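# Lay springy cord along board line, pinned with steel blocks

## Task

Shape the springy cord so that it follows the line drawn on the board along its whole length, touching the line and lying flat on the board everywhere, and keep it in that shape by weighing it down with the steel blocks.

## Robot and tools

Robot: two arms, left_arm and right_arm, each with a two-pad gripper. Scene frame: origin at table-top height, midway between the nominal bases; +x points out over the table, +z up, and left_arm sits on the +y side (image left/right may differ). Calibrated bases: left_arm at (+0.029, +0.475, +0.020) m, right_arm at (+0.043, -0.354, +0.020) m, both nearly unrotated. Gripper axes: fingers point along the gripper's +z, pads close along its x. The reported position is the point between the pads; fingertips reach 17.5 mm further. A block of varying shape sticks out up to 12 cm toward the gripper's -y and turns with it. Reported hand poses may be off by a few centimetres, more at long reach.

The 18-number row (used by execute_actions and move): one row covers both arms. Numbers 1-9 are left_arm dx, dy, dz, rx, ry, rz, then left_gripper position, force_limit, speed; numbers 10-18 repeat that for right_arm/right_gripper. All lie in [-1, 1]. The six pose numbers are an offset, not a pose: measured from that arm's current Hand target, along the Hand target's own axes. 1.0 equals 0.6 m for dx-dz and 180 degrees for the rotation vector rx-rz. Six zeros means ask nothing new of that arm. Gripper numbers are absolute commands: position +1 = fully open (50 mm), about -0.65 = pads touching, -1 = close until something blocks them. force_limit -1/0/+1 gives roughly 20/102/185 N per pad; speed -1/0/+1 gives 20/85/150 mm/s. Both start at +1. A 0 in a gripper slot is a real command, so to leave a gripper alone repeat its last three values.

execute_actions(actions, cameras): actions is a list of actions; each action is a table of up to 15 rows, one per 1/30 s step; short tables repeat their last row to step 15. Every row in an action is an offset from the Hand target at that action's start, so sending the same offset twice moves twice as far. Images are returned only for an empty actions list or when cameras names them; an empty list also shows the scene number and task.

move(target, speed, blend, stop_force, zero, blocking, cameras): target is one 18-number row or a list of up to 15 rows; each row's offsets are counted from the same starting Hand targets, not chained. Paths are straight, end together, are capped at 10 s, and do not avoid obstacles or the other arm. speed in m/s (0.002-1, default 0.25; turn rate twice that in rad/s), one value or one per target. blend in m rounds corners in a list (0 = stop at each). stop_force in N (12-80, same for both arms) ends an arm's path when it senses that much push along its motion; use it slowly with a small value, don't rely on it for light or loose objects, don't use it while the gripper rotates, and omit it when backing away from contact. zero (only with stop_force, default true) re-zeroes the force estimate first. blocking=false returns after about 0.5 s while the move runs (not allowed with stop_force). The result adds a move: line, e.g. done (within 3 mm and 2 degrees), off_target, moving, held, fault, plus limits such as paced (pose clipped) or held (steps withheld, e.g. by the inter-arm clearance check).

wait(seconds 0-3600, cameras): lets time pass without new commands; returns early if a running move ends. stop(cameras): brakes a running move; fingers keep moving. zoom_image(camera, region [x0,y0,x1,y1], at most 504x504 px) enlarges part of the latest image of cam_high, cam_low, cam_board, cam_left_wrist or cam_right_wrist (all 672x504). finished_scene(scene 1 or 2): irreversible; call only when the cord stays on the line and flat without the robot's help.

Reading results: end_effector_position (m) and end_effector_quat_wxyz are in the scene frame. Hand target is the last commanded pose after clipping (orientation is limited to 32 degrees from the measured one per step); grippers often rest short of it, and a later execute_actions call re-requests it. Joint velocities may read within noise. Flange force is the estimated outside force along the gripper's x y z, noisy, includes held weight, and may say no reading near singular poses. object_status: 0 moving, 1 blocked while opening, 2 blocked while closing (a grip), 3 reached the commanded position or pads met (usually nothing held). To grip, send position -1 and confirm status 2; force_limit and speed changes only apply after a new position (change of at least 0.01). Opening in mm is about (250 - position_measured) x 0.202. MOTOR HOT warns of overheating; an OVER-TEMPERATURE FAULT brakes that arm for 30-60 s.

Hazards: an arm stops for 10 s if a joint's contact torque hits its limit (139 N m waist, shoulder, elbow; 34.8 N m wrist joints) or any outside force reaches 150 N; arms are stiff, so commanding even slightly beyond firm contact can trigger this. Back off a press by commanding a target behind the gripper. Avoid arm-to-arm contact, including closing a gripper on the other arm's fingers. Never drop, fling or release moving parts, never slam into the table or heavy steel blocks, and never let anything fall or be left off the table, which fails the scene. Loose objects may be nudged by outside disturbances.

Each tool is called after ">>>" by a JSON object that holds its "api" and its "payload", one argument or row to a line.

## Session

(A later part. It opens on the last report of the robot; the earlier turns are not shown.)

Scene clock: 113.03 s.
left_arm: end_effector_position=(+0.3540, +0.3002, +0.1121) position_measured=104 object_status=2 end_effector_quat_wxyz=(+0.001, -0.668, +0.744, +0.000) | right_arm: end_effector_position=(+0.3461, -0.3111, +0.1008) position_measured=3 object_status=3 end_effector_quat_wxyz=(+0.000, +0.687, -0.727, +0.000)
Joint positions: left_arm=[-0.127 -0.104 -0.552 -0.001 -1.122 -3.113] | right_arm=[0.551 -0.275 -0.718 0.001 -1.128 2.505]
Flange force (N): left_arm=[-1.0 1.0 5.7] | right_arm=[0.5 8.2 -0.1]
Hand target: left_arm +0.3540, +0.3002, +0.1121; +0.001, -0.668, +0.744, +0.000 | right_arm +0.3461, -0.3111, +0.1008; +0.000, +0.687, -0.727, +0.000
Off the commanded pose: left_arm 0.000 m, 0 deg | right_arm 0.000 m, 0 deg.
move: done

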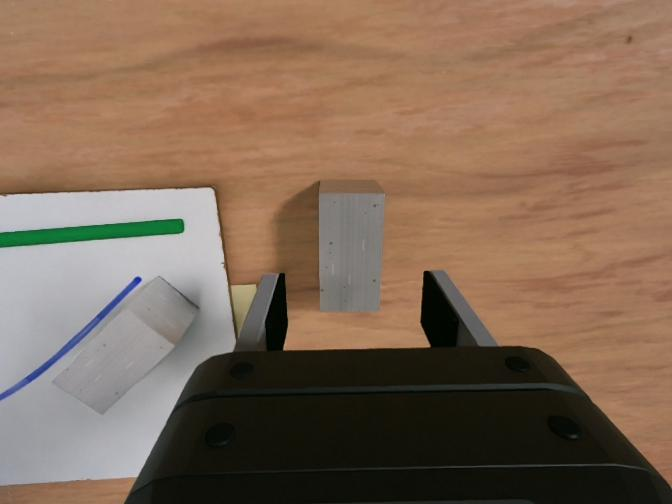

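>>> {"api": "move", "payload": {
  "target": [0,0,0,0,0,0,-1,-0.7,-0.6,0,0,0.1013,0,0,0,1,-0.7,-0.6],
  "speed": 0.12
}}

>>> {"api": "move", "payload": {
  "target": [0,0,0,0,0,0,-1,-0.7,-0.6,0,0,0,0,0,0,-1,-0.7,-0.6]
}}

>>> {"api": "move", "payload": {
  "target": [0,0,0,0,0,0,-1,-0.7,-0.6,0,0,-0.12,0,0,0,-1,-0.7,-0.6],
  "speed": 0.12
}}

>>> {"api": "move", "payload": {
  "target": [0.4015,-0.1623,0.045,0,0,-0.417,-1,-0.7,-0.6,-0.4068,-0.0757,0.045,0,0,0.367,-1,-0.7,-0.6],
  "cameras": ["cam_board","cam_left_wrist","cam_right_wrist"]
}}

Scene clock: 119.23 s.
left_arm: end_effector_position=(+0.3540, +0.3002, +0.1121) position_measured=104 object_status=2 end_effector_quat_wxyz=(+0.001, -0.668, +0.744, +0.000) | right_arm: end_effector_position=(+0.3461, -0.3111, +0.0400) position_measured=3 object_status=3 end_effector_quat_wxyz=(+0.000, +0.687, -0.727, +0.000)
Joint positions: left_arm=[-0.127 -0.104 -0.552 -0.001 -1.122 -3.113] | right_arm=[0.551 -0.17 -0.804 0.001 -0.937 2.505]
Flange force (N): left_arm=[-1.2 1.7 5.2] | right_arm=[0.2 10.1 -1.6]
Hand target: left_arm +0.3540, +0.3002, +0.1121; +0.001, -0.668, +0.744, +0.000 | right_arm +0.3462, -0.3111, +0.0400; +0.000, +0.687, -0.727, +0.000
Off the commanded pose: left_arm 0.000 m, 0 deg | right_arm 0.000 m, 0 deg.
move: done

Scene clock: 119.90 s.
left_arm: end_effector_position=(+0.3540, +0.3002, +0.1121) position_measured=104 object_status=2 end_effector_quat_wxyz=(+0.001, -0.668, +0.744, +0.000) | right_arm: end_effector_position=(+0.3462, -0.3112, +0.0400) position_measured=105 object_status=0 end_effector_quat_wxyz=(+0.000, +0.687, -0.727, +0.000)
Joint positions: left_arm=[-0.127 -0.104 -0.552 -0.001 -1.122 -3.113] | right_arm=[0.551 -0.17 -0.804 0.001 -0.937 2.505]
Flange force (N): left_arm=[-1.5 1.7 5.5] | right_arm=[1.0 8.6 -1.2]
Hand target: left_arm +0.3540, +0.3002, +0.1121; +0.001, -0.668, +0.744, +0.000 | right_arm +0.3462, -0.3111, +0.0400; +0.000, +0.687, -0.727, +0.000
Off the commanded pose: left_arm 0.000 m, 0 deg | right_arm 0.000 m, 0 deg.
move: done

Scene clock: 120.97 s.
left_arm: end_effector_position=(+0.3540, +0.3002, +0.1121) position_measured=104 object_status=2 end_effector_quat_wxyz=(+0.001, -0.668, +0.744, +0.000) | right_arm: end_effector_position=(+0.3462, -0.3111, +0.1120) position_measured=105 object_status=2 end_effector_quat_wxyz=(+0.000, +0.687, -0.727, +0.000)
Joint positions: left_arm=[-0.127 -0.104 -0.552 -0.001 -1.122 -3.113] | right_arm=[0.551 -0.29 -0.7 0.001 -1.161 2.505]
Flange force (N): left_arm=[-1.1 1.5 5.4] | right_arm=[-0.1 7.8 5.9]
Hand target: left_arm +0.3540, +0.3002, +0.1121; +0.001, -0.668, +0.744, +0.000 | right_arm +0.3461, -0.3111, +0.1120; +0.000, +0.687, -0.727, +0.000
Off the commanded pose: left_arm 0.000 m, 0 deg | right_arm 0.000 m, 0 deg.
move: done

Scene clock: 124.17 s.
left_arm: end_effector_position=(+0.4218, +0.0612, +0.0862) position_measured=104 object_status=2 end_effector_quat_wxyz=(+0.003, +0.977, -0.211, +0.001) | right_arm: end_effector_position=(+0.4019, -0.0829, +0.0865) position_measured=105 object_status=2 end_effector_quat_wxyz=(+0.000, -0.211, +0.978, +0.001)
Joint positions: left_arm=[-0.572 0.41 -0.023 0.005 -1.133 -1.419] | right_arm=[0.909 0.136 -0.375 -0.003 -1.059 1.058]
Flange force (N): left_arm=[1.0 0.4 5.3] | right_arm=[8.8 -0.9 4.8]
Hand target: left_arm +0.4218, +0.0612, +0.0862; +0.003, +0.977, -0.211, +0.001 (not the last commanded pose) | right_arm +0.4019, -0.0829, +0.0865; +0.000, -0.211, +0.978, +0.001 (not the last commanded pose)
Off the commanded pose: left_arm 0.011 m, 3 deg | right_arm 0.013 m, 4 deg.
move: held (left_arm, right_arm; a check stopped the path); limits=held
pose unreachable (left arm): on one or more control steps of this call, first in action 0 (counted from 0), this arm could not follow its commanded pose, so it was not sent that pose on those steps. It may still have moved: this result reports where it is.
cause: moving toward the commanded pose would bring a part of the arm too close to another arm (a part of this arm just beyond joint 5 (wrist pitch) and a part of the right arm just beyond its joint 5 (wrist pitch), at the place that arm was heading or pushing toward when its own hold began).
pose unreachable (right arm): on one or more control steps of this call, first in action 0 (counted from 0), this arm could not follow its commanded pose, so it was not sent that pose on those steps. It may still have moved: this result reports where it is.
cause: moving toward the commanded pose would bring a part of the arm too close to another arm (a part of this arm just beyond joint 5 (wrist pitch) and a part of the left arm just beyond its joint 5 (wrist pitch), along the way the arms are being sent, or toward where that arm still pushes).

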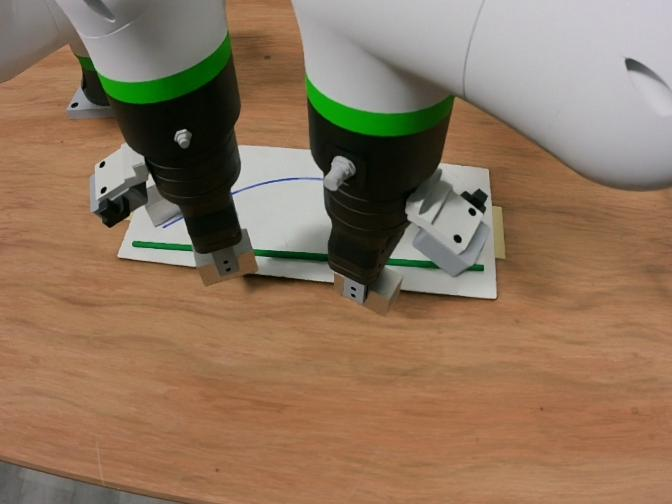

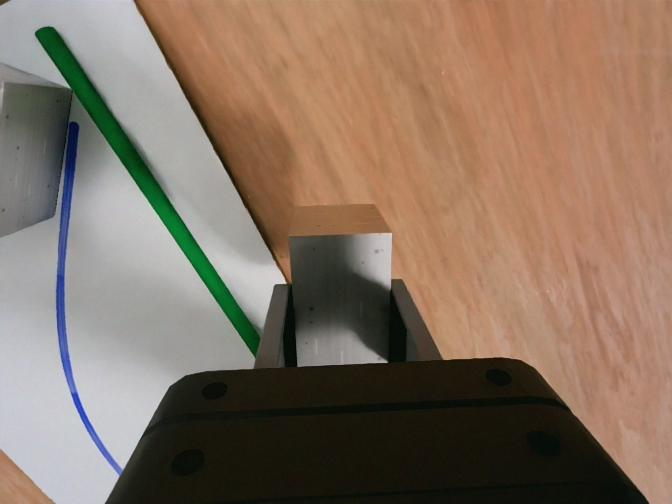

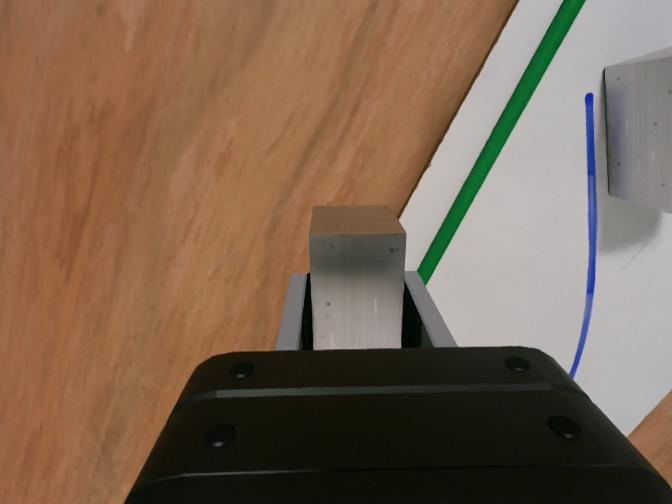

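>>> {"api": "move", "payload": {
  "target": [-0.103,-0.2278,0,0,0,0,-1,-0.7,-0.6,0,0,0,0,0,0,-1,-0.7,-0.6]
}}

>>> {"api": "move", "payload": {
  "target": [0,0,0,0,0,0,-1,-0.7,-0.6,-0.01,0.01,0.0652,0,0,0.0245,-1,-0.7,-0.6],
  "speed": 0.06
}}

Scene clock: 132.43 s.
left_arm: end_effector_position=(+0.4220, +0.2112, +0.0853) position_measured=104 object_status=2 end_effector_quat_wxyz=(+0.003, +0.977, -0.211, +0.001) | right_arm: end_effector_position=(+0.4019, -0.0829, +0.0865) position_measured=105 object_status=2 end_effector_quat_wxyz=(+0.000, -0.211, +0.978, +0.001)
Joint positions: left_arm=[-0.302 0.19 -0.317 0.006 -1.062 -1.69] | right_arm=[0.909 0.136 -0.375 -0.003 -1.059 1.058]
Flange force (N): left_arm=[-0.2 -1.7 5.6] | right_arm=[9.0 -1.0 4.6]
Hand target: left_arm +0.4220, +0.2112, +0.0853; +0.003, +0.977, -0.211, +0.001 | right_arm +0.4019, -0.0829, +0.0865; +0.000, -0.211, +0.978, +0.001
Off the commanded pose: left_arm 0.000 m, 0 deg | right_arm 0.000 m, 0 deg.
move: done

Scene clock: 133.47 s.
left_arm: end_effector_position=(+0.4220, +0.2112, +0.0853) position_measured=104 object_status=2 end_effector_quat_wxyz=(+0.003, +0.977, -0.211, +0.001) | right_arm: end_effector_position=(+0.4048, -0.0749, +0.0474) position_measured=105 object_status=2 end_effector_quat_wxyz=(+0.000, -0.173, +0.985, +0.001)
Joint positions: left_arm=[-0.302 0.19 -0.317 0.006 -1.061 -1.69] | right_arm=[0.915 0.207 -0.397 -0.003 -0.966 0.976]
Flange force (N): left_arm=[-1.2 -0.2 5.8] | right_arm=[7.1 -1.4 4.1]
Hand target: left_arm +0.4220, +0.2112, +0.0853; +0.003, +0.977, -0.211, +0.001 | right_arm +0.4049, -0.0749, +0.0474; +0.000, -0.173, +0.985, +0.001
Off the commanded pose: left_arm 0.000 m, 0 deg | right_arm 0.000 m, 0 deg.
move: done

>>> {"api": "move", "payload": {
  "target": [0,0,0,0,0,0,-1,-0.7,-0.6,0.2012,0.0855,0,0,0,0,-1,-0.7,-0.6],
  "speed": 0.05,
  "cameras": ["cam_board","cam_right_wrist","cam_low"]
}}

Scene clock: 139.17 s.
left_arm: end_effector_position=(+0.4220, +0.2112, +0.0853) position_measured=104 object_status=2 end_effector_quat_wxyz=(+0.003, +0.977, -0.211, +0.001) | right_arm: end_effector_position=(+0.2739, -0.0677, +0.0475) position_measured=105 object_status=2 end_effector_quat_wxyz=(+0.000, -0.173, +0.985, +0.001)
Joint positions: left_arm=[-0.302 0.19 -0.317 0.006 -1.061 -1.69] | right_arm=[1.223 -0.01 -0.638 -0.002 -0.94 0.668]
Flange force (N): left_arm=[-0.8 -0.4 5.7] | right_arm=[7.8 -2.3 3.6]
Hand target: left_arm +0.4220, +0.2112, +0.0853; +0.003, +0.977, -0.211, +0.001 | right_arm +0.2739, -0.0677, +0.0475; +0.000, -0.173, +0.985, +0.001
Off the commanded pose: left_arm 0.000 m, 0 deg | right_arm 0.000 m, 0 deg.
move: done
Images, in order (width x height): cam_low 672x504, cam_board 672x504, cam_right_wrist 672x504.

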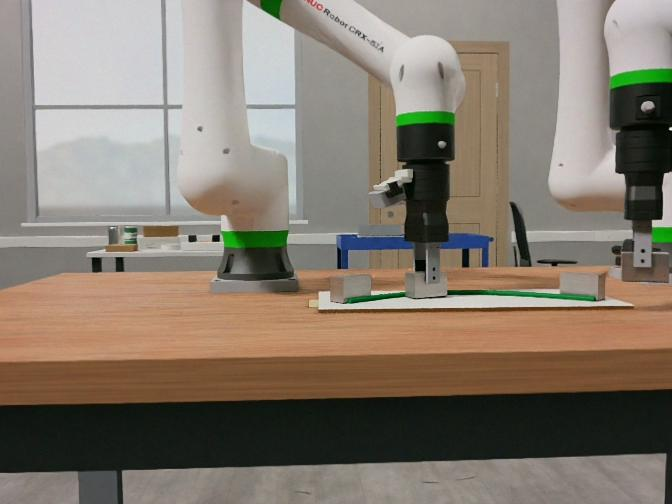

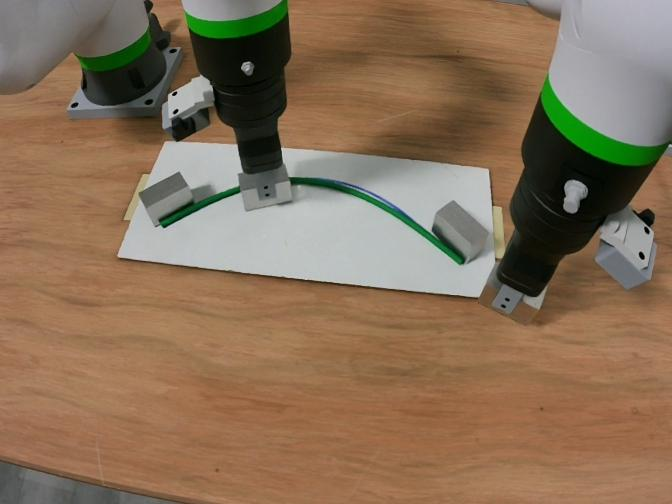

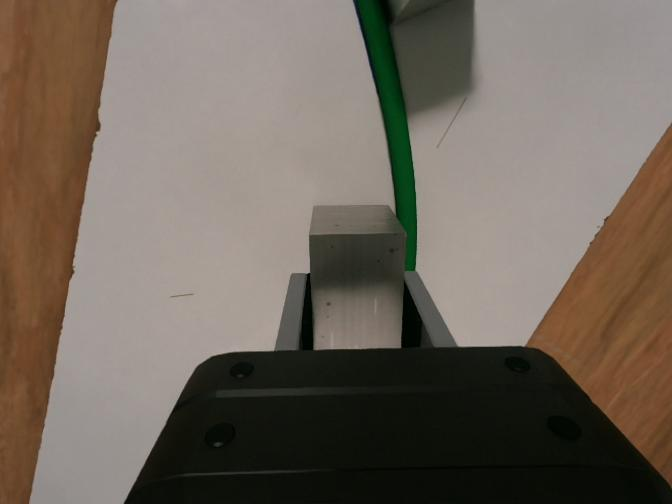

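>>> {"api": "zoom_image", "payload": {
  "camera": "cam_board",
  "region": [130, 150, 330, 260]
}}

>>> {"api": "zoom_image", "payload": {
  "camera": "cam_board",
  "region": [300, 150, 500, 290]
}}

Scaled by 2.520.

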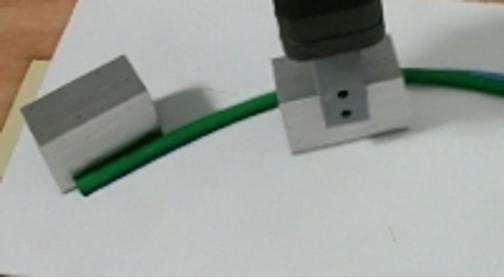

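Scaled by 2.520.

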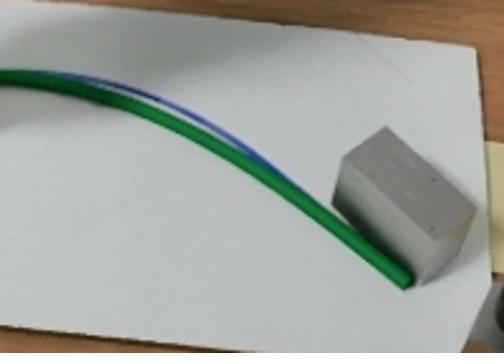

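>>> {"api": "move", "payload": {
  "target": [0,0,0,0,0,0,-1,-0.7,-0.6,0,0,0.0014,0,0,0,-1,-0.7,-0.6],
  "speed": 0.02
}}

>>> {"api": "move", "payload": {
  "target": [0,0,0,0,0,0,-1,-0.7,-0.6,0,0,0,0,0,0,1,-0.7,-0.9]
}}

>>> {"api": "move", "payload": {
  "target": [
    [0,0,0,0,0,0,-1,-0.7,-0.9,0,0,-0.15,0,0,0,1,-0.7,-0.9],
    [0,0,0,0,0,0,-1,-0.7,-0.9,0,-0.35,-0.15,0,0,0,1,-0.7,-0.9]
  ],
  "speed": 0.12,
  "cameras": ["cam_board"]
}}

>>> {"api": "zoom_image", "payload": {
  "camera": "cam_board",
  "region": [130, 130, 330, 260]
}}

Scene clock: 146.43 s.
left_arm: end_effector_position=(+0.4220, +0.2112, +0.0853) position_measured=104 object_status=2 end_effector_quat_wxyz=(+0.003, +0.977, -0.211, +0.001) | right_arm: end_effector_position=(+0.2739, -0.0677, +0.0467) position_measured=105 object_status=2 end_effector_quat_wxyz=(+0.000, -0.173, +0.985, +0.001)
Joint positions: left_arm=[-0.302 0.19 -0.317 0.006 -1.061 -1.69] | right_arm=[1.223 -0.008 -0.639 -0.002 -0.938 0.668]
Flange force (N): left_arm=[-1.0 -0.3 5.6] | right_arm=[6.7 -2.5 2.5]
Hand target: left_arm +0.4220, +0.2112, +0.0853; +0.003, +0.977, -0.211, +0.001 | right_arm +0.2739, -0.0677, +0.0467; +0.000, -0.173, +0.985, +0.001
Off the commanded pose: left_arm 0.000 m, 0 deg | right_arm 0.000 m, 0 deg.
move: done

Scene clock: 147.47 s.
left_arm: end_effector_position=(+0.4220, +0.2112, +0.0853) position_measured=104 object_status=2 end_effector_quat_wxyz=(+0.003, +0.977, -0.211, +0.001) | right_arm: end_effector_position=(+0.2739, -0.0677, +0.0467) position_measured=3 object_status=3 end_effector_quat_wxyz=(+0.000, -0.173, +0.985, +0.001)
Joint positions: left_arm=[-0.302 0.19 -0.317 0.006 -1.061 -1.69] | right_arm=[1.223 -0.008 -0.639 -0.002 -0.938 0.668]
Flange force (N): left_arm=[-1.0 -0.6 5.7] | right_arm=[7.5 -2.7 -1.6]
Hand target: left_arm +0.4220, +0.2112, +0.0853; +0.003, +0.977, -0.211, +0.001 | right_arm +0.2739, -0.0677, +0.0467; +0.000, -0.173, +0.985, +0.001
Off the commanded pose: left_arm 0.000 m, 0 deg | right_arm 0.000 m, 0 deg.
move: done

Scene clock: 150.93 s.
left_arm: end_effector_position=(+0.4220, +0.2112, +0.0853) position_measured=104 object_status=2 end_effector_quat_wxyz=(+0.003, +0.977, -0.211, +0.001) | right_arm: end_effector_position=(+0.3454, -0.2654, +0.1361) position_measured=3 object_status=3 end_effector_quat_wxyz=(+0.000, -0.173, +0.985, +0.001)
Joint positions: left_arm=[-0.302 0.19 -0.317 0.006 -1.061 -1.69] | right_arm=[0.678 -0.288 -0.638 -0.003 -1.221 1.212]
Flange force (N): left_arm=[-1.2 -0.6 5.7] | right_arm=[8.3 1.6 0.8]
Hand target: left_arm +0.4220, +0.2112, +0.0853; +0.003, +0.977, -0.211, +0.001 | right_arm +0.3454, -0.2654, +0.1361; +0.000, -0.173, +0.985, +0.001
Off the commanded pose: left_arm 0.000 m, 0 deg | right_arm 0.000 m, 0 deg.
move: done

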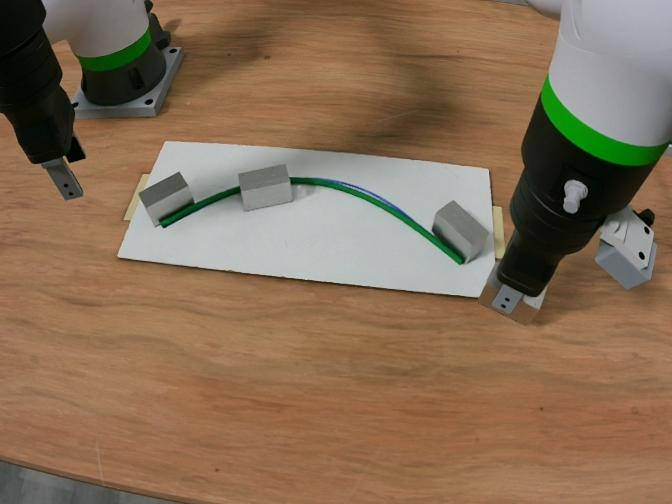

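Scaled by 2.520.

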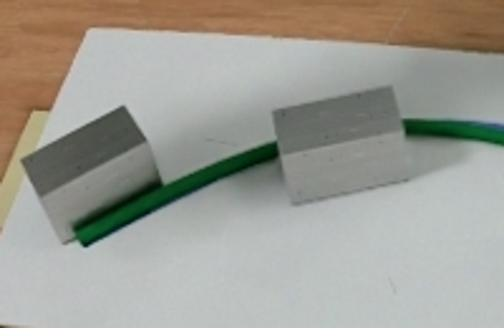

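>>> {"api": "move", "payload": {
  "target": [
    [0.0249,0.265,0,0,0,-0.019,-1,-0.7,-0.9,0,0,0,0,0,0,1,-0.7,-0.9],
    [0.0249,0.265,0.061,0,0,-0.019,-1,-0.7,-0.9,0,0,0,0,0,0,1,-0.7,-0.9]
  ],
  "speed": 0.1
}}

>>> {"api": "move", "payload": {
  "target": [-0.1178,0.063,0,0,0,0,-1,-0.7,-0.9,0,0,0,0,0,0,1,-0.7,-0.9],
  "speed": 0.04,
  "cameras": ["cam_board","cam_left_wrist"]
}}

>>> {"api": "zoom_image", "payload": {
  "camera": "cam_board",
  "region": [270, 130, 490, 290]
}}

Scene clock: 161.33 s.
left_arm: end_effector_position=(+0.3700, +0.0600, +0.0496) position_measured=104 object_status=2 end_effector_quat_wxyz=(+0.003, +0.983, -0.182, +0.001) | right_arm: end_effector_position=(+0.3454, -0.2654, +0.1361) position_measured=3 object_status=3 end_effector_quat_wxyz=(+0.000, -0.173, +0.985, +0.001)
Joint positions: left_arm=[-0.629 0.378 -0.166 0.005 -1.022 -1.303] | right_arm=[0.678 -0.288 -0.638 -0.003 -1.221 1.212]
Flange force (N): left_arm=[-0.3 -0.8 5.9] | right_arm=[8.1 2.0 1.1]
Hand target: left_arm +0.3700, +0.0600, +0.0496; +0.003, +0.983, -0.182, +0.001 | right_arm +0.3454, -0.2654, +0.1361; +0.000, -0.173, +0.985, +0.001
Off the commanded pose: left_arm 0.000 m, 0 deg | right_arm 0.000 m, 0 deg.
move: done

Scene clock: 163.67 s.
left_arm: end_effector_position=(+0.2905, +0.0500, +0.0496) position_measured=104 object_status=2 end_effector_quat_wxyz=(+0.003, +0.983, -0.182, +0.001) | right_arm: end_effector_position=(+0.3454, -0.2654, +0.1361) position_measured=3 object_status=3 end_effector_quat_wxyz=(+0.000, -0.173, +0.985, +0.001)
Joint positions: left_arm=[-0.746 0.294 -0.281 0.004 -0.991 -1.185] | right_arm=[0.678 -0.288 -0.638 -0.003 -1.221 1.212]
Flange force (N): left_arm=[1.0 0.3 6.2] | right_arm=[8.0 1.9 0.7]
Hand target: left_arm +0.2904, +0.0500, +0.0496; +0.003, +0.983, -0.182, +0.001 | right_arm +0.3454, -0.2654, +0.1361; +0.000, -0.173, +0.985, +0.001
Off the commanded pose: left_arm 0.000 m, 0 deg | right_arm 0.000 m, 0 deg.
move: done

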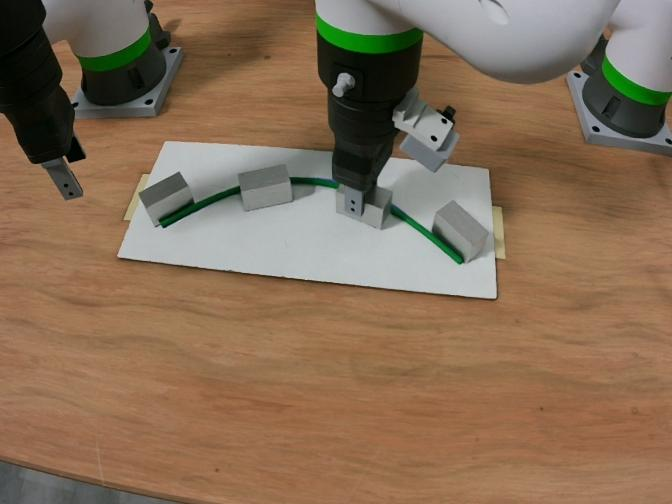

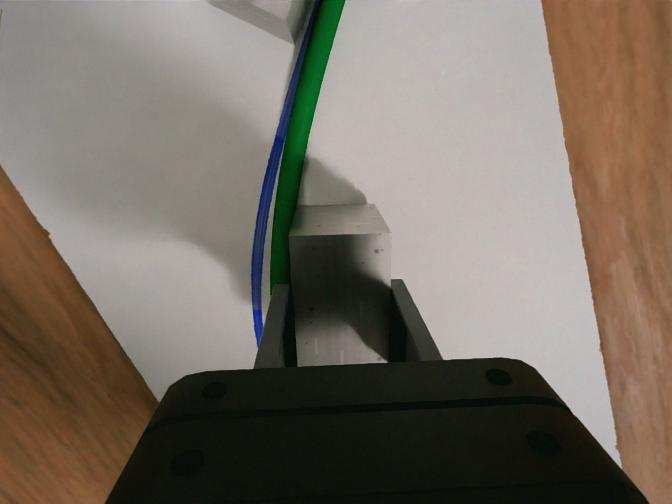

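Scaled by 2.291.

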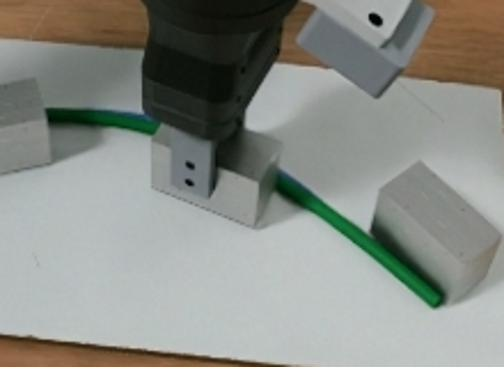

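>>> {"api": "move", "payload": {
  "target": [-0.0117,0,0,0,0,0,-1,-0.7,-0.9,0,0,0,0,0,0,1,-0.7,-0.9],
  "speed": 0.03,
  "cameras": ["cam_board","cam_left_wrist"]
}}

>>> {"api": "zoom_image", "payload": {
  "camera": "cam_board",
  "region": [340, 150, 490, 290]
}}

>>> {"api": "zoom_image", "payload": {
  "camera": "cam_board",
  "region": [130, 140, 280, 260]
}}

>>> {"api": "zoom_image", "payload": {
  "camera": "cam_left_wrist",
  "region": [170, 0, 422, 300]
}}

Scene clock: 168.70 s.
left_arm: end_effector_position=(+0.2839, +0.0525, +0.0495) position_measured=104 object_status=2 end_effector_quat_wxyz=(+0.003, +0.983, -0.182, +0.001) | right_arm: end_effector_position=(+0.3454, -0.2654, +0.1361) position_measured=3 object_status=3 end_effector_quat_wxyz=(+0.000, -0.173, +0.985, +0.001)
Joint positions: left_arm=[-0.752 0.282 -0.297 0.004 -0.987 -1.18] | right_arm=[0.678 -0.288 -0.638 -0.003 -1.221 1.212]
Flange force (N): left_arm=[-1.6 -2.6 5.6] | right_arm=[8.2 2.0 0.5]
Hand target: left_arm +0.2839, +0.0525, +0.0495; +0.003, +0.983, -0.182, +0.001 | right_arm +0.3454, -0.2654, +0.1361; +0.000, -0.173, +0.985, +0.001
Off the commanded pose: left_arm 0.000 m, 0 deg | right_arm 0.000 m, 0 deg.
move: done

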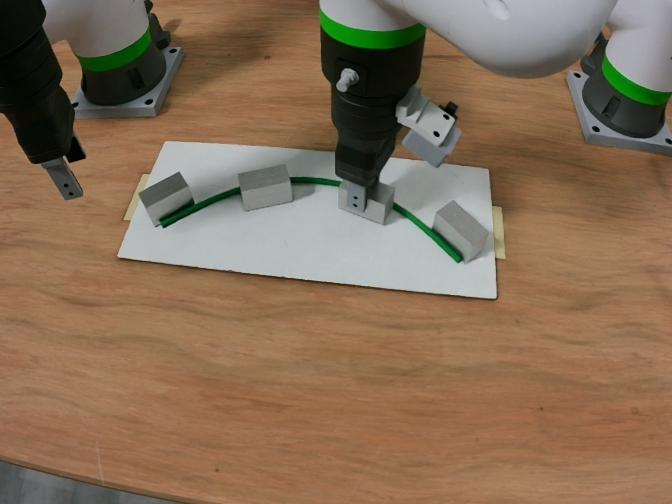

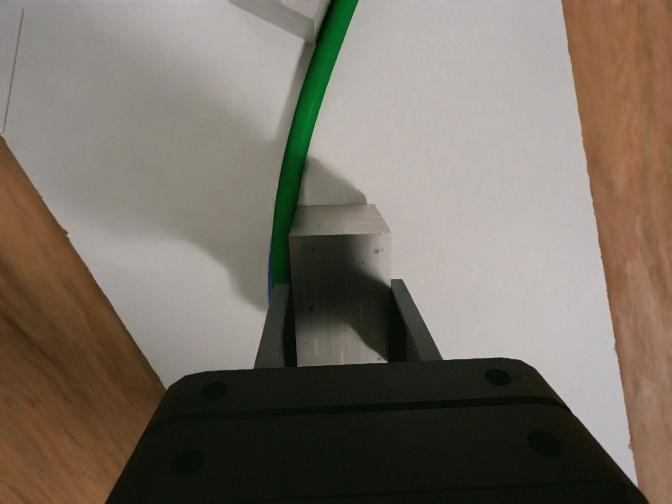

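Scaled by 3.360.

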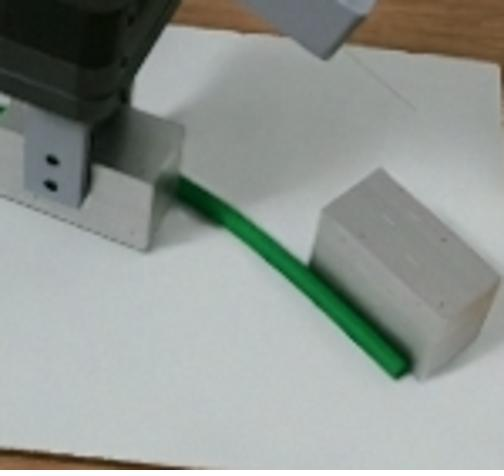

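Scaled by 3.360.

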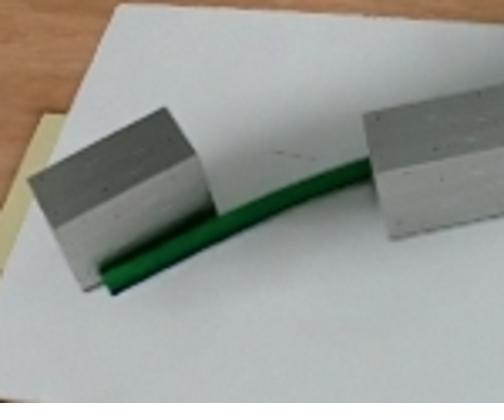

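Scaled by 1.680.

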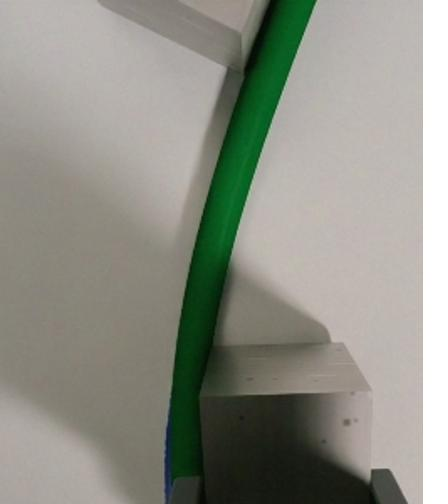

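>>> {"api": "move", "payload": {
  "target": [
    [-0.004,0,0,0,0,0,-1,-0.7,-0.9,0,0,0,0,0,0,1,-0.7,-0.9],
    [-0.004,0,0.0026,0,0,0,-1,-0.7,-0.9,0,0,0,0,0,0,1,-0.7,-0.9]
  ],
  "speed": 0.02,
  "cameras": ["cam_left_wrist"]
}}

>>> {"api": "move", "payload": {
  "target": [0,0,0,0,0,0,1,-0.7,-0.9,0,0,0,0,0,0,1,-0.7,-0.9]
}}

>>> {"api": "move", "payload": {
  "target": [
    [0,0,-0.15,0,0,0,1,-0.7,-0.9,0,0,0,0,0,0,1,-0.7,-0.9],
    [0.1,-0.35,-0.2,0,0,0,1,-0.7,-0.9,0,0,0,0,0,0,1,-0.7,-0.9]
  ],
  "speed": 0.12,
  "cameras": ["cam_board","cam_left_wrist","cam_right_wrist"]
}}

>>> {"api": "zoom_image", "payload": {
  "camera": "cam_board",
  "region": [310, 150, 490, 290]
}}

>>> {"api": "zoom_image", "payload": {
  "camera": "cam_board",
  "region": [140, 140, 320, 260]
}}

Scene clock: 178.53 s.
left_arm: end_effector_position=(+0.2816, +0.0534, +0.0480) position_measured=104 object_status=2 end_effector_quat_wxyz=(+0.003, +0.983, -0.182, +0.001) | right_arm: end_effector_position=(+0.3454, -0.2654, +0.1361) position_measured=3 object_status=3 end_effector_quat_wxyz=(+0.000, -0.173, +0.985, +0.001)
Joint positions: left_arm=[-0.754 0.28 -0.304 0.004 -0.982 -1.178] | right_arm=[0.678 -0.288 -0.638 -0.003 -1.221 1.212]
Flange force (N): left_arm=[-0.1 -0.7 5.3] | right_arm=[8.3 2.3 0.9]
Hand target: left_arm +0.2816, +0.0534, +0.0480; +0.003, +0.983, -0.182, +0.001 | right_arm +0.3454, -0.2654, +0.1361; +0.000, -0.173, +0.985, +0.001
Off the commanded pose: left_arm 0.000 m, 0 deg | right_arm 0.000 m, 0 deg.
move: done

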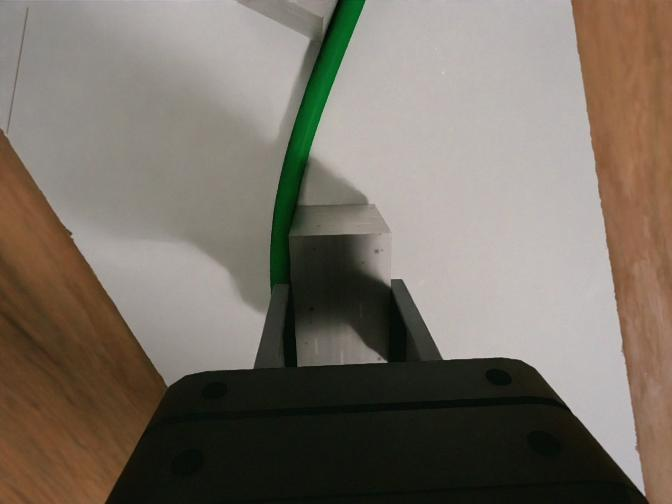

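Scene clock: 179.57 s.
left_arm: end_effector_position=(+0.2816, +0.0534, +0.0480) position_measured=3 object_status=3 end_effector_quat_wxyz=(+0.003, +0.983, -0.182, +0.001) | right_arm: end_effector_position=(+0.3454, -0.2654, +0.1361) position_measured=3 object_status=3 end_effector_quat_wxyz=(+0.000, -0.173, +0.985, +0.001)
Joint positions: left_arm=[-0.754 0.28 -0.304 0.004 -0.982 -1.178] | right_arm=[0.678 -0.288 -0.638 -0.003 -1.221 1.212]
Flange force (N): left_arm=[-0.8 -1.0 -0.5] | right_arm=[8.2 2.0 0.7]
Hand target: left_arm +0.2816, +0.0534, +0.0480; +0.003, +0.983, -0.182, +0.001 | right_arm +0.3454, -0.2654, +0.1361; +0.000, -0.173, +0.985, +0.001
Off the commanded pose: left_arm 0.000 m, 0 deg | right_arm 0.000 m, 0 deg.
move: done

Scene clock: 182.87 s.
left_arm: end_effector_position=(+0.4127, +0.2287, +0.1671) position_measured=3 object_status=3 end_effector_quat_wxyz=(+0.003, +0.983, -0.182, +0.001) | right_arm: end_effector_position=(+0.3454, -0.2654, +0.1361) position_measured=3 object_status=3 end_effector_quat_wxyz=(+0.000, -0.173, +0.985, +0.001)
Joint positions: left_arm=[-0.271 0.065 -0.25 0.006 -1.253 -1.66] | right_arm=[0.678 -0.288 -0.638 -0.003 -1.221 1.212]
Flange force (N): left_arm=[-1.5 1.3 0.8] | right_arm=[8.7 1.6 0.5]
Hand target: left_arm +0.4127, +0.2287, +0.1671; +0.003, +0.983, -0.182, +0.001 | right_arm +0.3454, -0.2654, +0.1361; +0.000, -0.173, +0.985, +0.001
Off the commanded pose: left_arm 0.000 m, 0 deg | right_arm 0.000 m, 0 deg.
move: done

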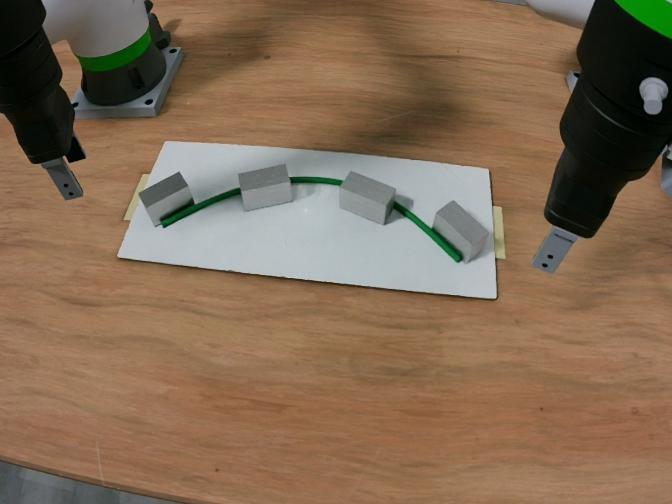

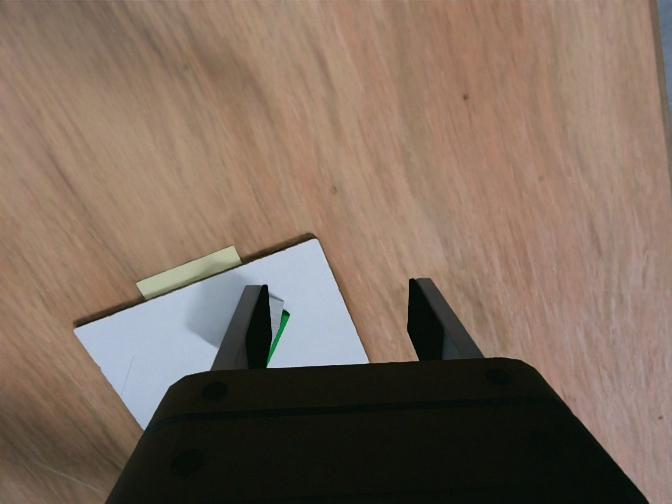

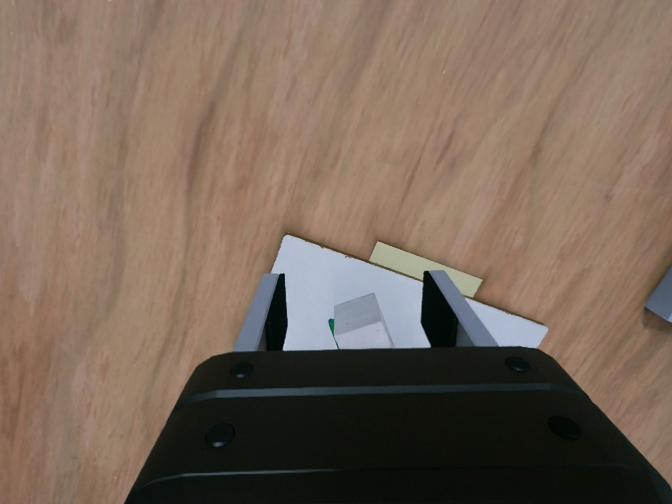

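Scaled by 2.800.

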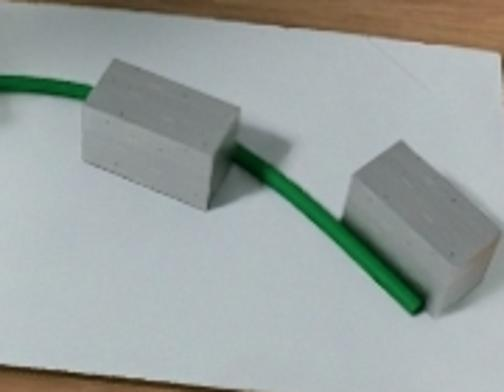

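Scaled by 2.800.

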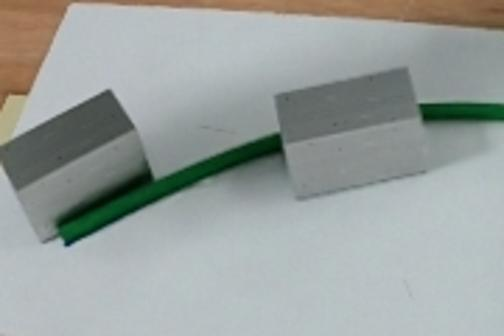

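>>> {"api": "move", "payload": {
  "target": [-0.106,0.1498,0.0487,0,0,0.14,1,-0.7,-0.9,0.0282,0.1413,0,0,0,-0.111,1,-0.7,-0.9],
  "cameras": ["cam_left_wrist","cam_right_wrist"]
}}

>>> {"api": "zoom_image", "payload": {
  "camera": "cam_right_wrist",
  "region": [230, 120, 430, 360]
}}

>>> {"api": "zoom_image", "payload": {
  "camera": "cam_left_wrist",
  "region": [270, 120, 470, 360]
}}

Scene clock: 194.90 s.
left_arm: end_effector_position=(+0.3212, +0.1674, +0.1381) position_measured=3 object_status=3 end_effector_quat_wxyz=(+0.003, +0.920, -0.392, +0.002) | right_arm: end_effector_position=(+0.3007, -0.1915, +0.1364) position_measured=3 object_status=3 end_effector_quat_wxyz=(+0.000, -0.341, +0.940, +0.001)
Joint positions: left_arm=[-0.489 0.01 -0.379 0.005 -1.178 -1.882] | right_arm=[0.972 -0.323 -0.661 -0.002 -1.231 1.267]
Flange force (N): left_arm=[-1.9 -0.4 0.2] | right_arm=[7.8 1.4 0.9]
Hand target: left_arm +0.3212, +0.1674, +0.1381; +0.003, +0.920, -0.392, +0.002 | right_arm +0.3007, -0.1914, +0.1363; +0.000, -0.341, +0.940, +0.001
Off the commanded pose: left_arm 0.000 m, 0 deg | right_arm 0.000 m, 0 deg.
move: done

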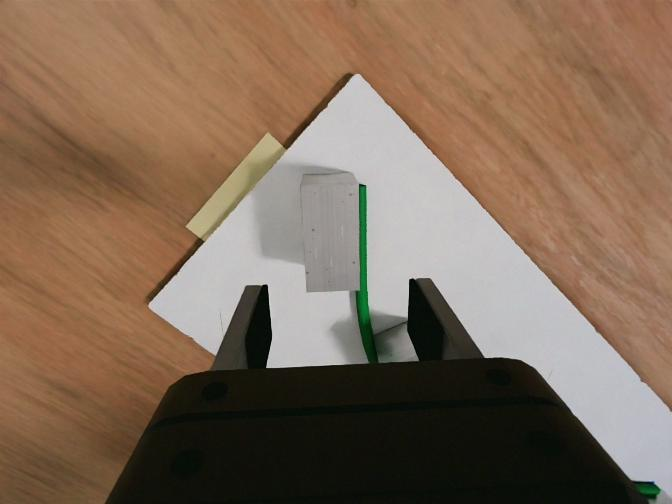

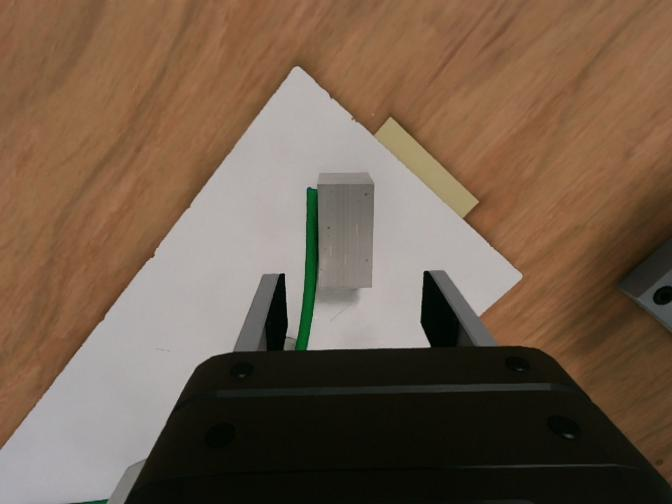

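Scaled by 2.100.

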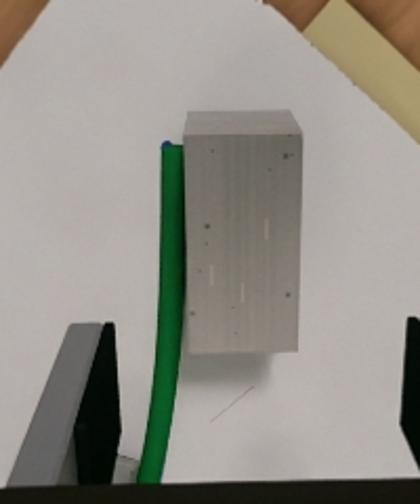

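Scaled by 2.100.

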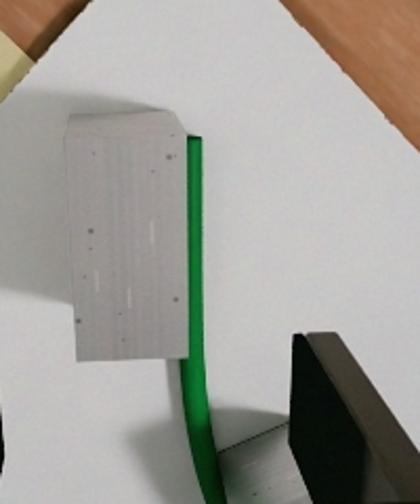

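>>> {"api": "move", "payload": {
  "target": [0.0467,-0.075,0,0,0,0,-1,-0.7,0,0,0,0,0,0,0,1,-0.7,-0.9]
}}

>>> {"api": "move", "payload": {
  "target": [0,0,0.1825,0,0,0,-1,-0.7,0,0,0,0,0,0,0,1,-0.7,-0.9],
  "speed": 0.06,
  "stop_force": 15,
  "cameras": ["cam_board","cam_left_wrist","cam_low"]
}}

>>> {"api": "zoom_image", "payload": {
  "camera": "cam_board",
  "region": [390, 180, 520, 300]
}}

Scene clock: 202.93 s.
left_arm: end_effector_position=(+0.3730, +0.1783, +0.1381) position_measured=252 object_status=3 end_effector_quat_wxyz=(+0.003, +0.920, -0.392, +0.002) | right_arm: end_effector_position=(+0.3007, -0.1914, +0.1363) position_measured=3 object_status=3 end_effector_quat_wxyz=(+0.000, -0.341, +0.940, +0.001)
Joint positions: left_arm=[-0.411 0.086 -0.3 0.005 -1.182 -1.96] | right_arm=[0.972 -0.323 -0.661 -0.002 -1.231 1.267]
Flange force (N): left_arm=[-1.8 0.1 -0.1] | right_arm=[7.7 2.8 0.7]
Hand target: left_arm +0.3730, +0.1783, +0.1381; +0.003, +0.920, -0.392, +0.002 | right_arm +0.3007, -0.1914, +0.1363; +0.000, -0.341, +0.940, +0.001
Off the commanded pose: left_arm 0.000 m, 0 deg | right_arm 0.000 m, 0 deg.
move: done

Scene clock: 205.63 s.
left_arm: end_effector_position=(+0.3732, +0.1776, +0.0286) position_measured=252 object_status=3 end_effector_quat_wxyz=(+0.003, +0.920, -0.392, +0.002) | right_arm: end_effector_position=(+0.3007, -0.1914, +0.1363) position_measured=3 object_status=3 end_effector_quat_wxyz=(+0.000, -0.341, +0.940, +0.001)
Joint positions: left_arm=[-0.412 0.228 -0.427 0.006 -0.912 -1.961] | right_arm=[0.972 -0.323 -0.661 -0.002 -1.231 1.267]
Flange force (N): left_arm=[-1.0 -0.2 -0.1] | right_arm=[8.2 3.0 1.0]
Hand target: left_arm +0.3732, +0.1776, +0.0286; +0.003, +0.920, -0.392, +0.002 | right_arm +0.3007, -0.1914, +0.1363; +0.000, -0.341, +0.940, +0.001
Off the commanded pose: left_arm 0.000 m, 0 deg | right_arm 0.000 m, 0 deg.
move: done
Images, in order (width x height): cam_low 672x504, cam_board 672x504, cam_left_wrist 672x504.

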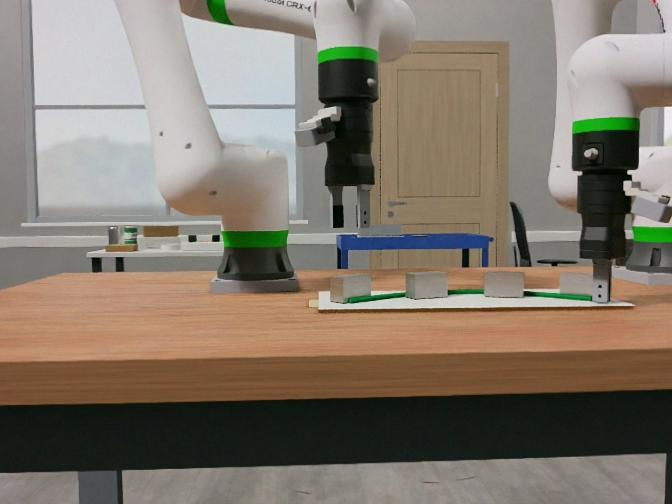

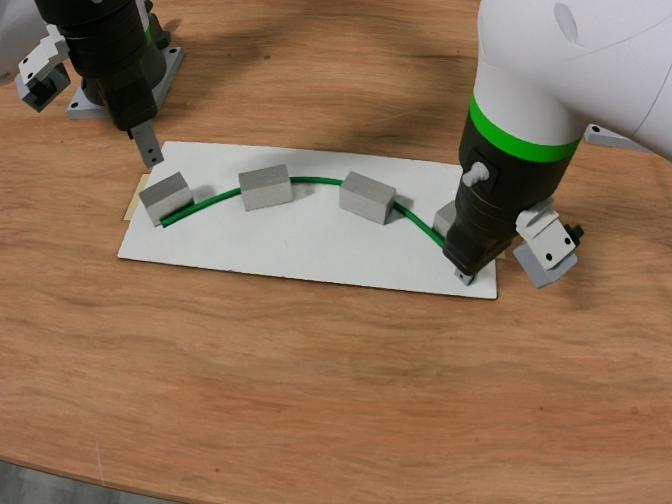

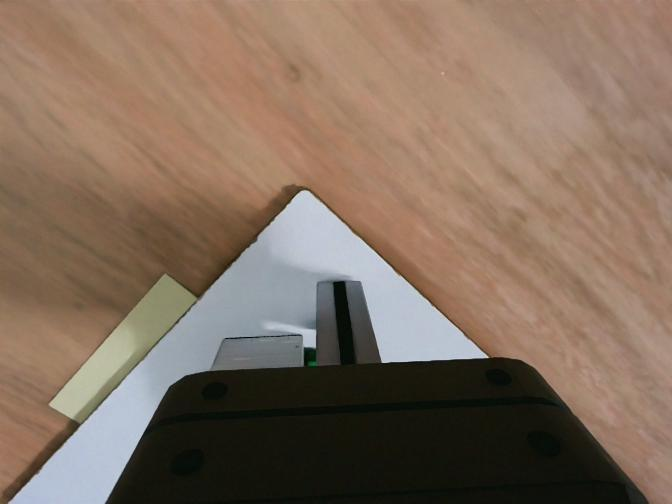

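Scaled by 3.877.

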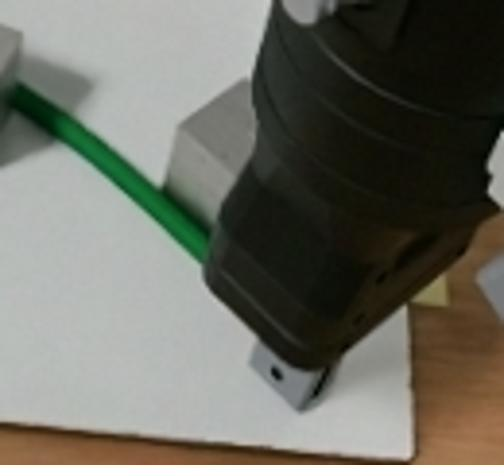

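>>> {"api": "move", "payload": {
  "target": [0,0.02,0,0,0,0,-1,-0.7,0,0,0,0,0,0,0,1,-0.7,-0.9],
  "speed": 0.02,
  "cameras": ["cam_left_wrist","cam_right_wrist"]
}}

>>> {"api": "zoom_image", "payload": {
  "camera": "cam_right_wrist",
  "region": [230, 120, 430, 360]
}}

Scene clock: 210.13 s.
left_arm: end_effector_position=(+0.3645, +0.1693, +0.0287) position_measured=252 object_status=3 end_effector_quat_wxyz=(+0.003, +0.920, -0.392, +0.002) | right_arm: end_effector_position=(+0.3007, -0.1914, +0.1363) position_measured=3 object_status=3 end_effector_quat_wxyz=(+0.000, -0.341, +0.940, +0.001)
Joint positions: left_arm=[-0.438 0.226 -0.429 0.006 -0.912 -1.935] | right_arm=[0.972 -0.323 -0.661 -0.002 -1.231 1.267]
Flange force (N): left_arm=[-2.2 -2.4 -0.1] | right_arm=[8.0 2.6 0.8]
Hand target: left_arm +0.3645, +0.1693, +0.0286; +0.003, +0.920, -0.392, +0.002 | right_arm +0.3007, -0.1914, +0.1363; +0.000, -0.341, +0.940, +0.001
Off the commanded pose: left_arm 0.000 m, 0 deg | right_arm 0.000 m, 0 deg.
move: done

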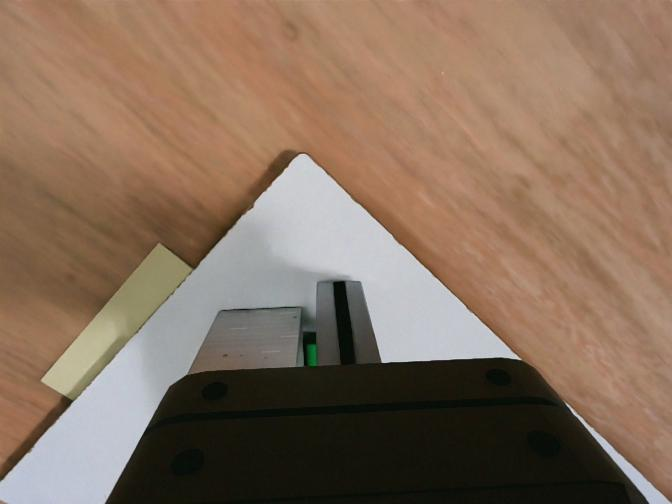

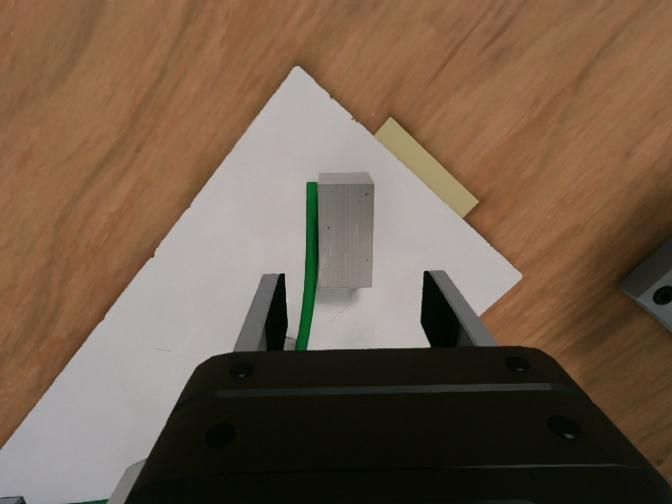

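Scaled by 2.100.

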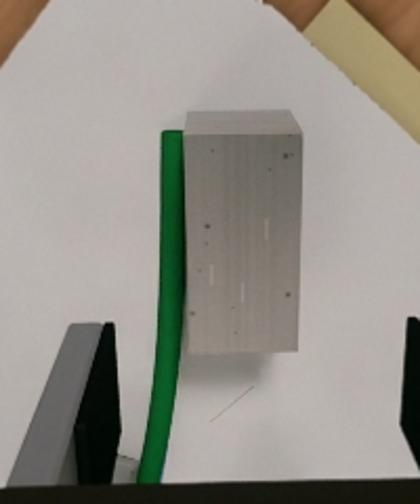

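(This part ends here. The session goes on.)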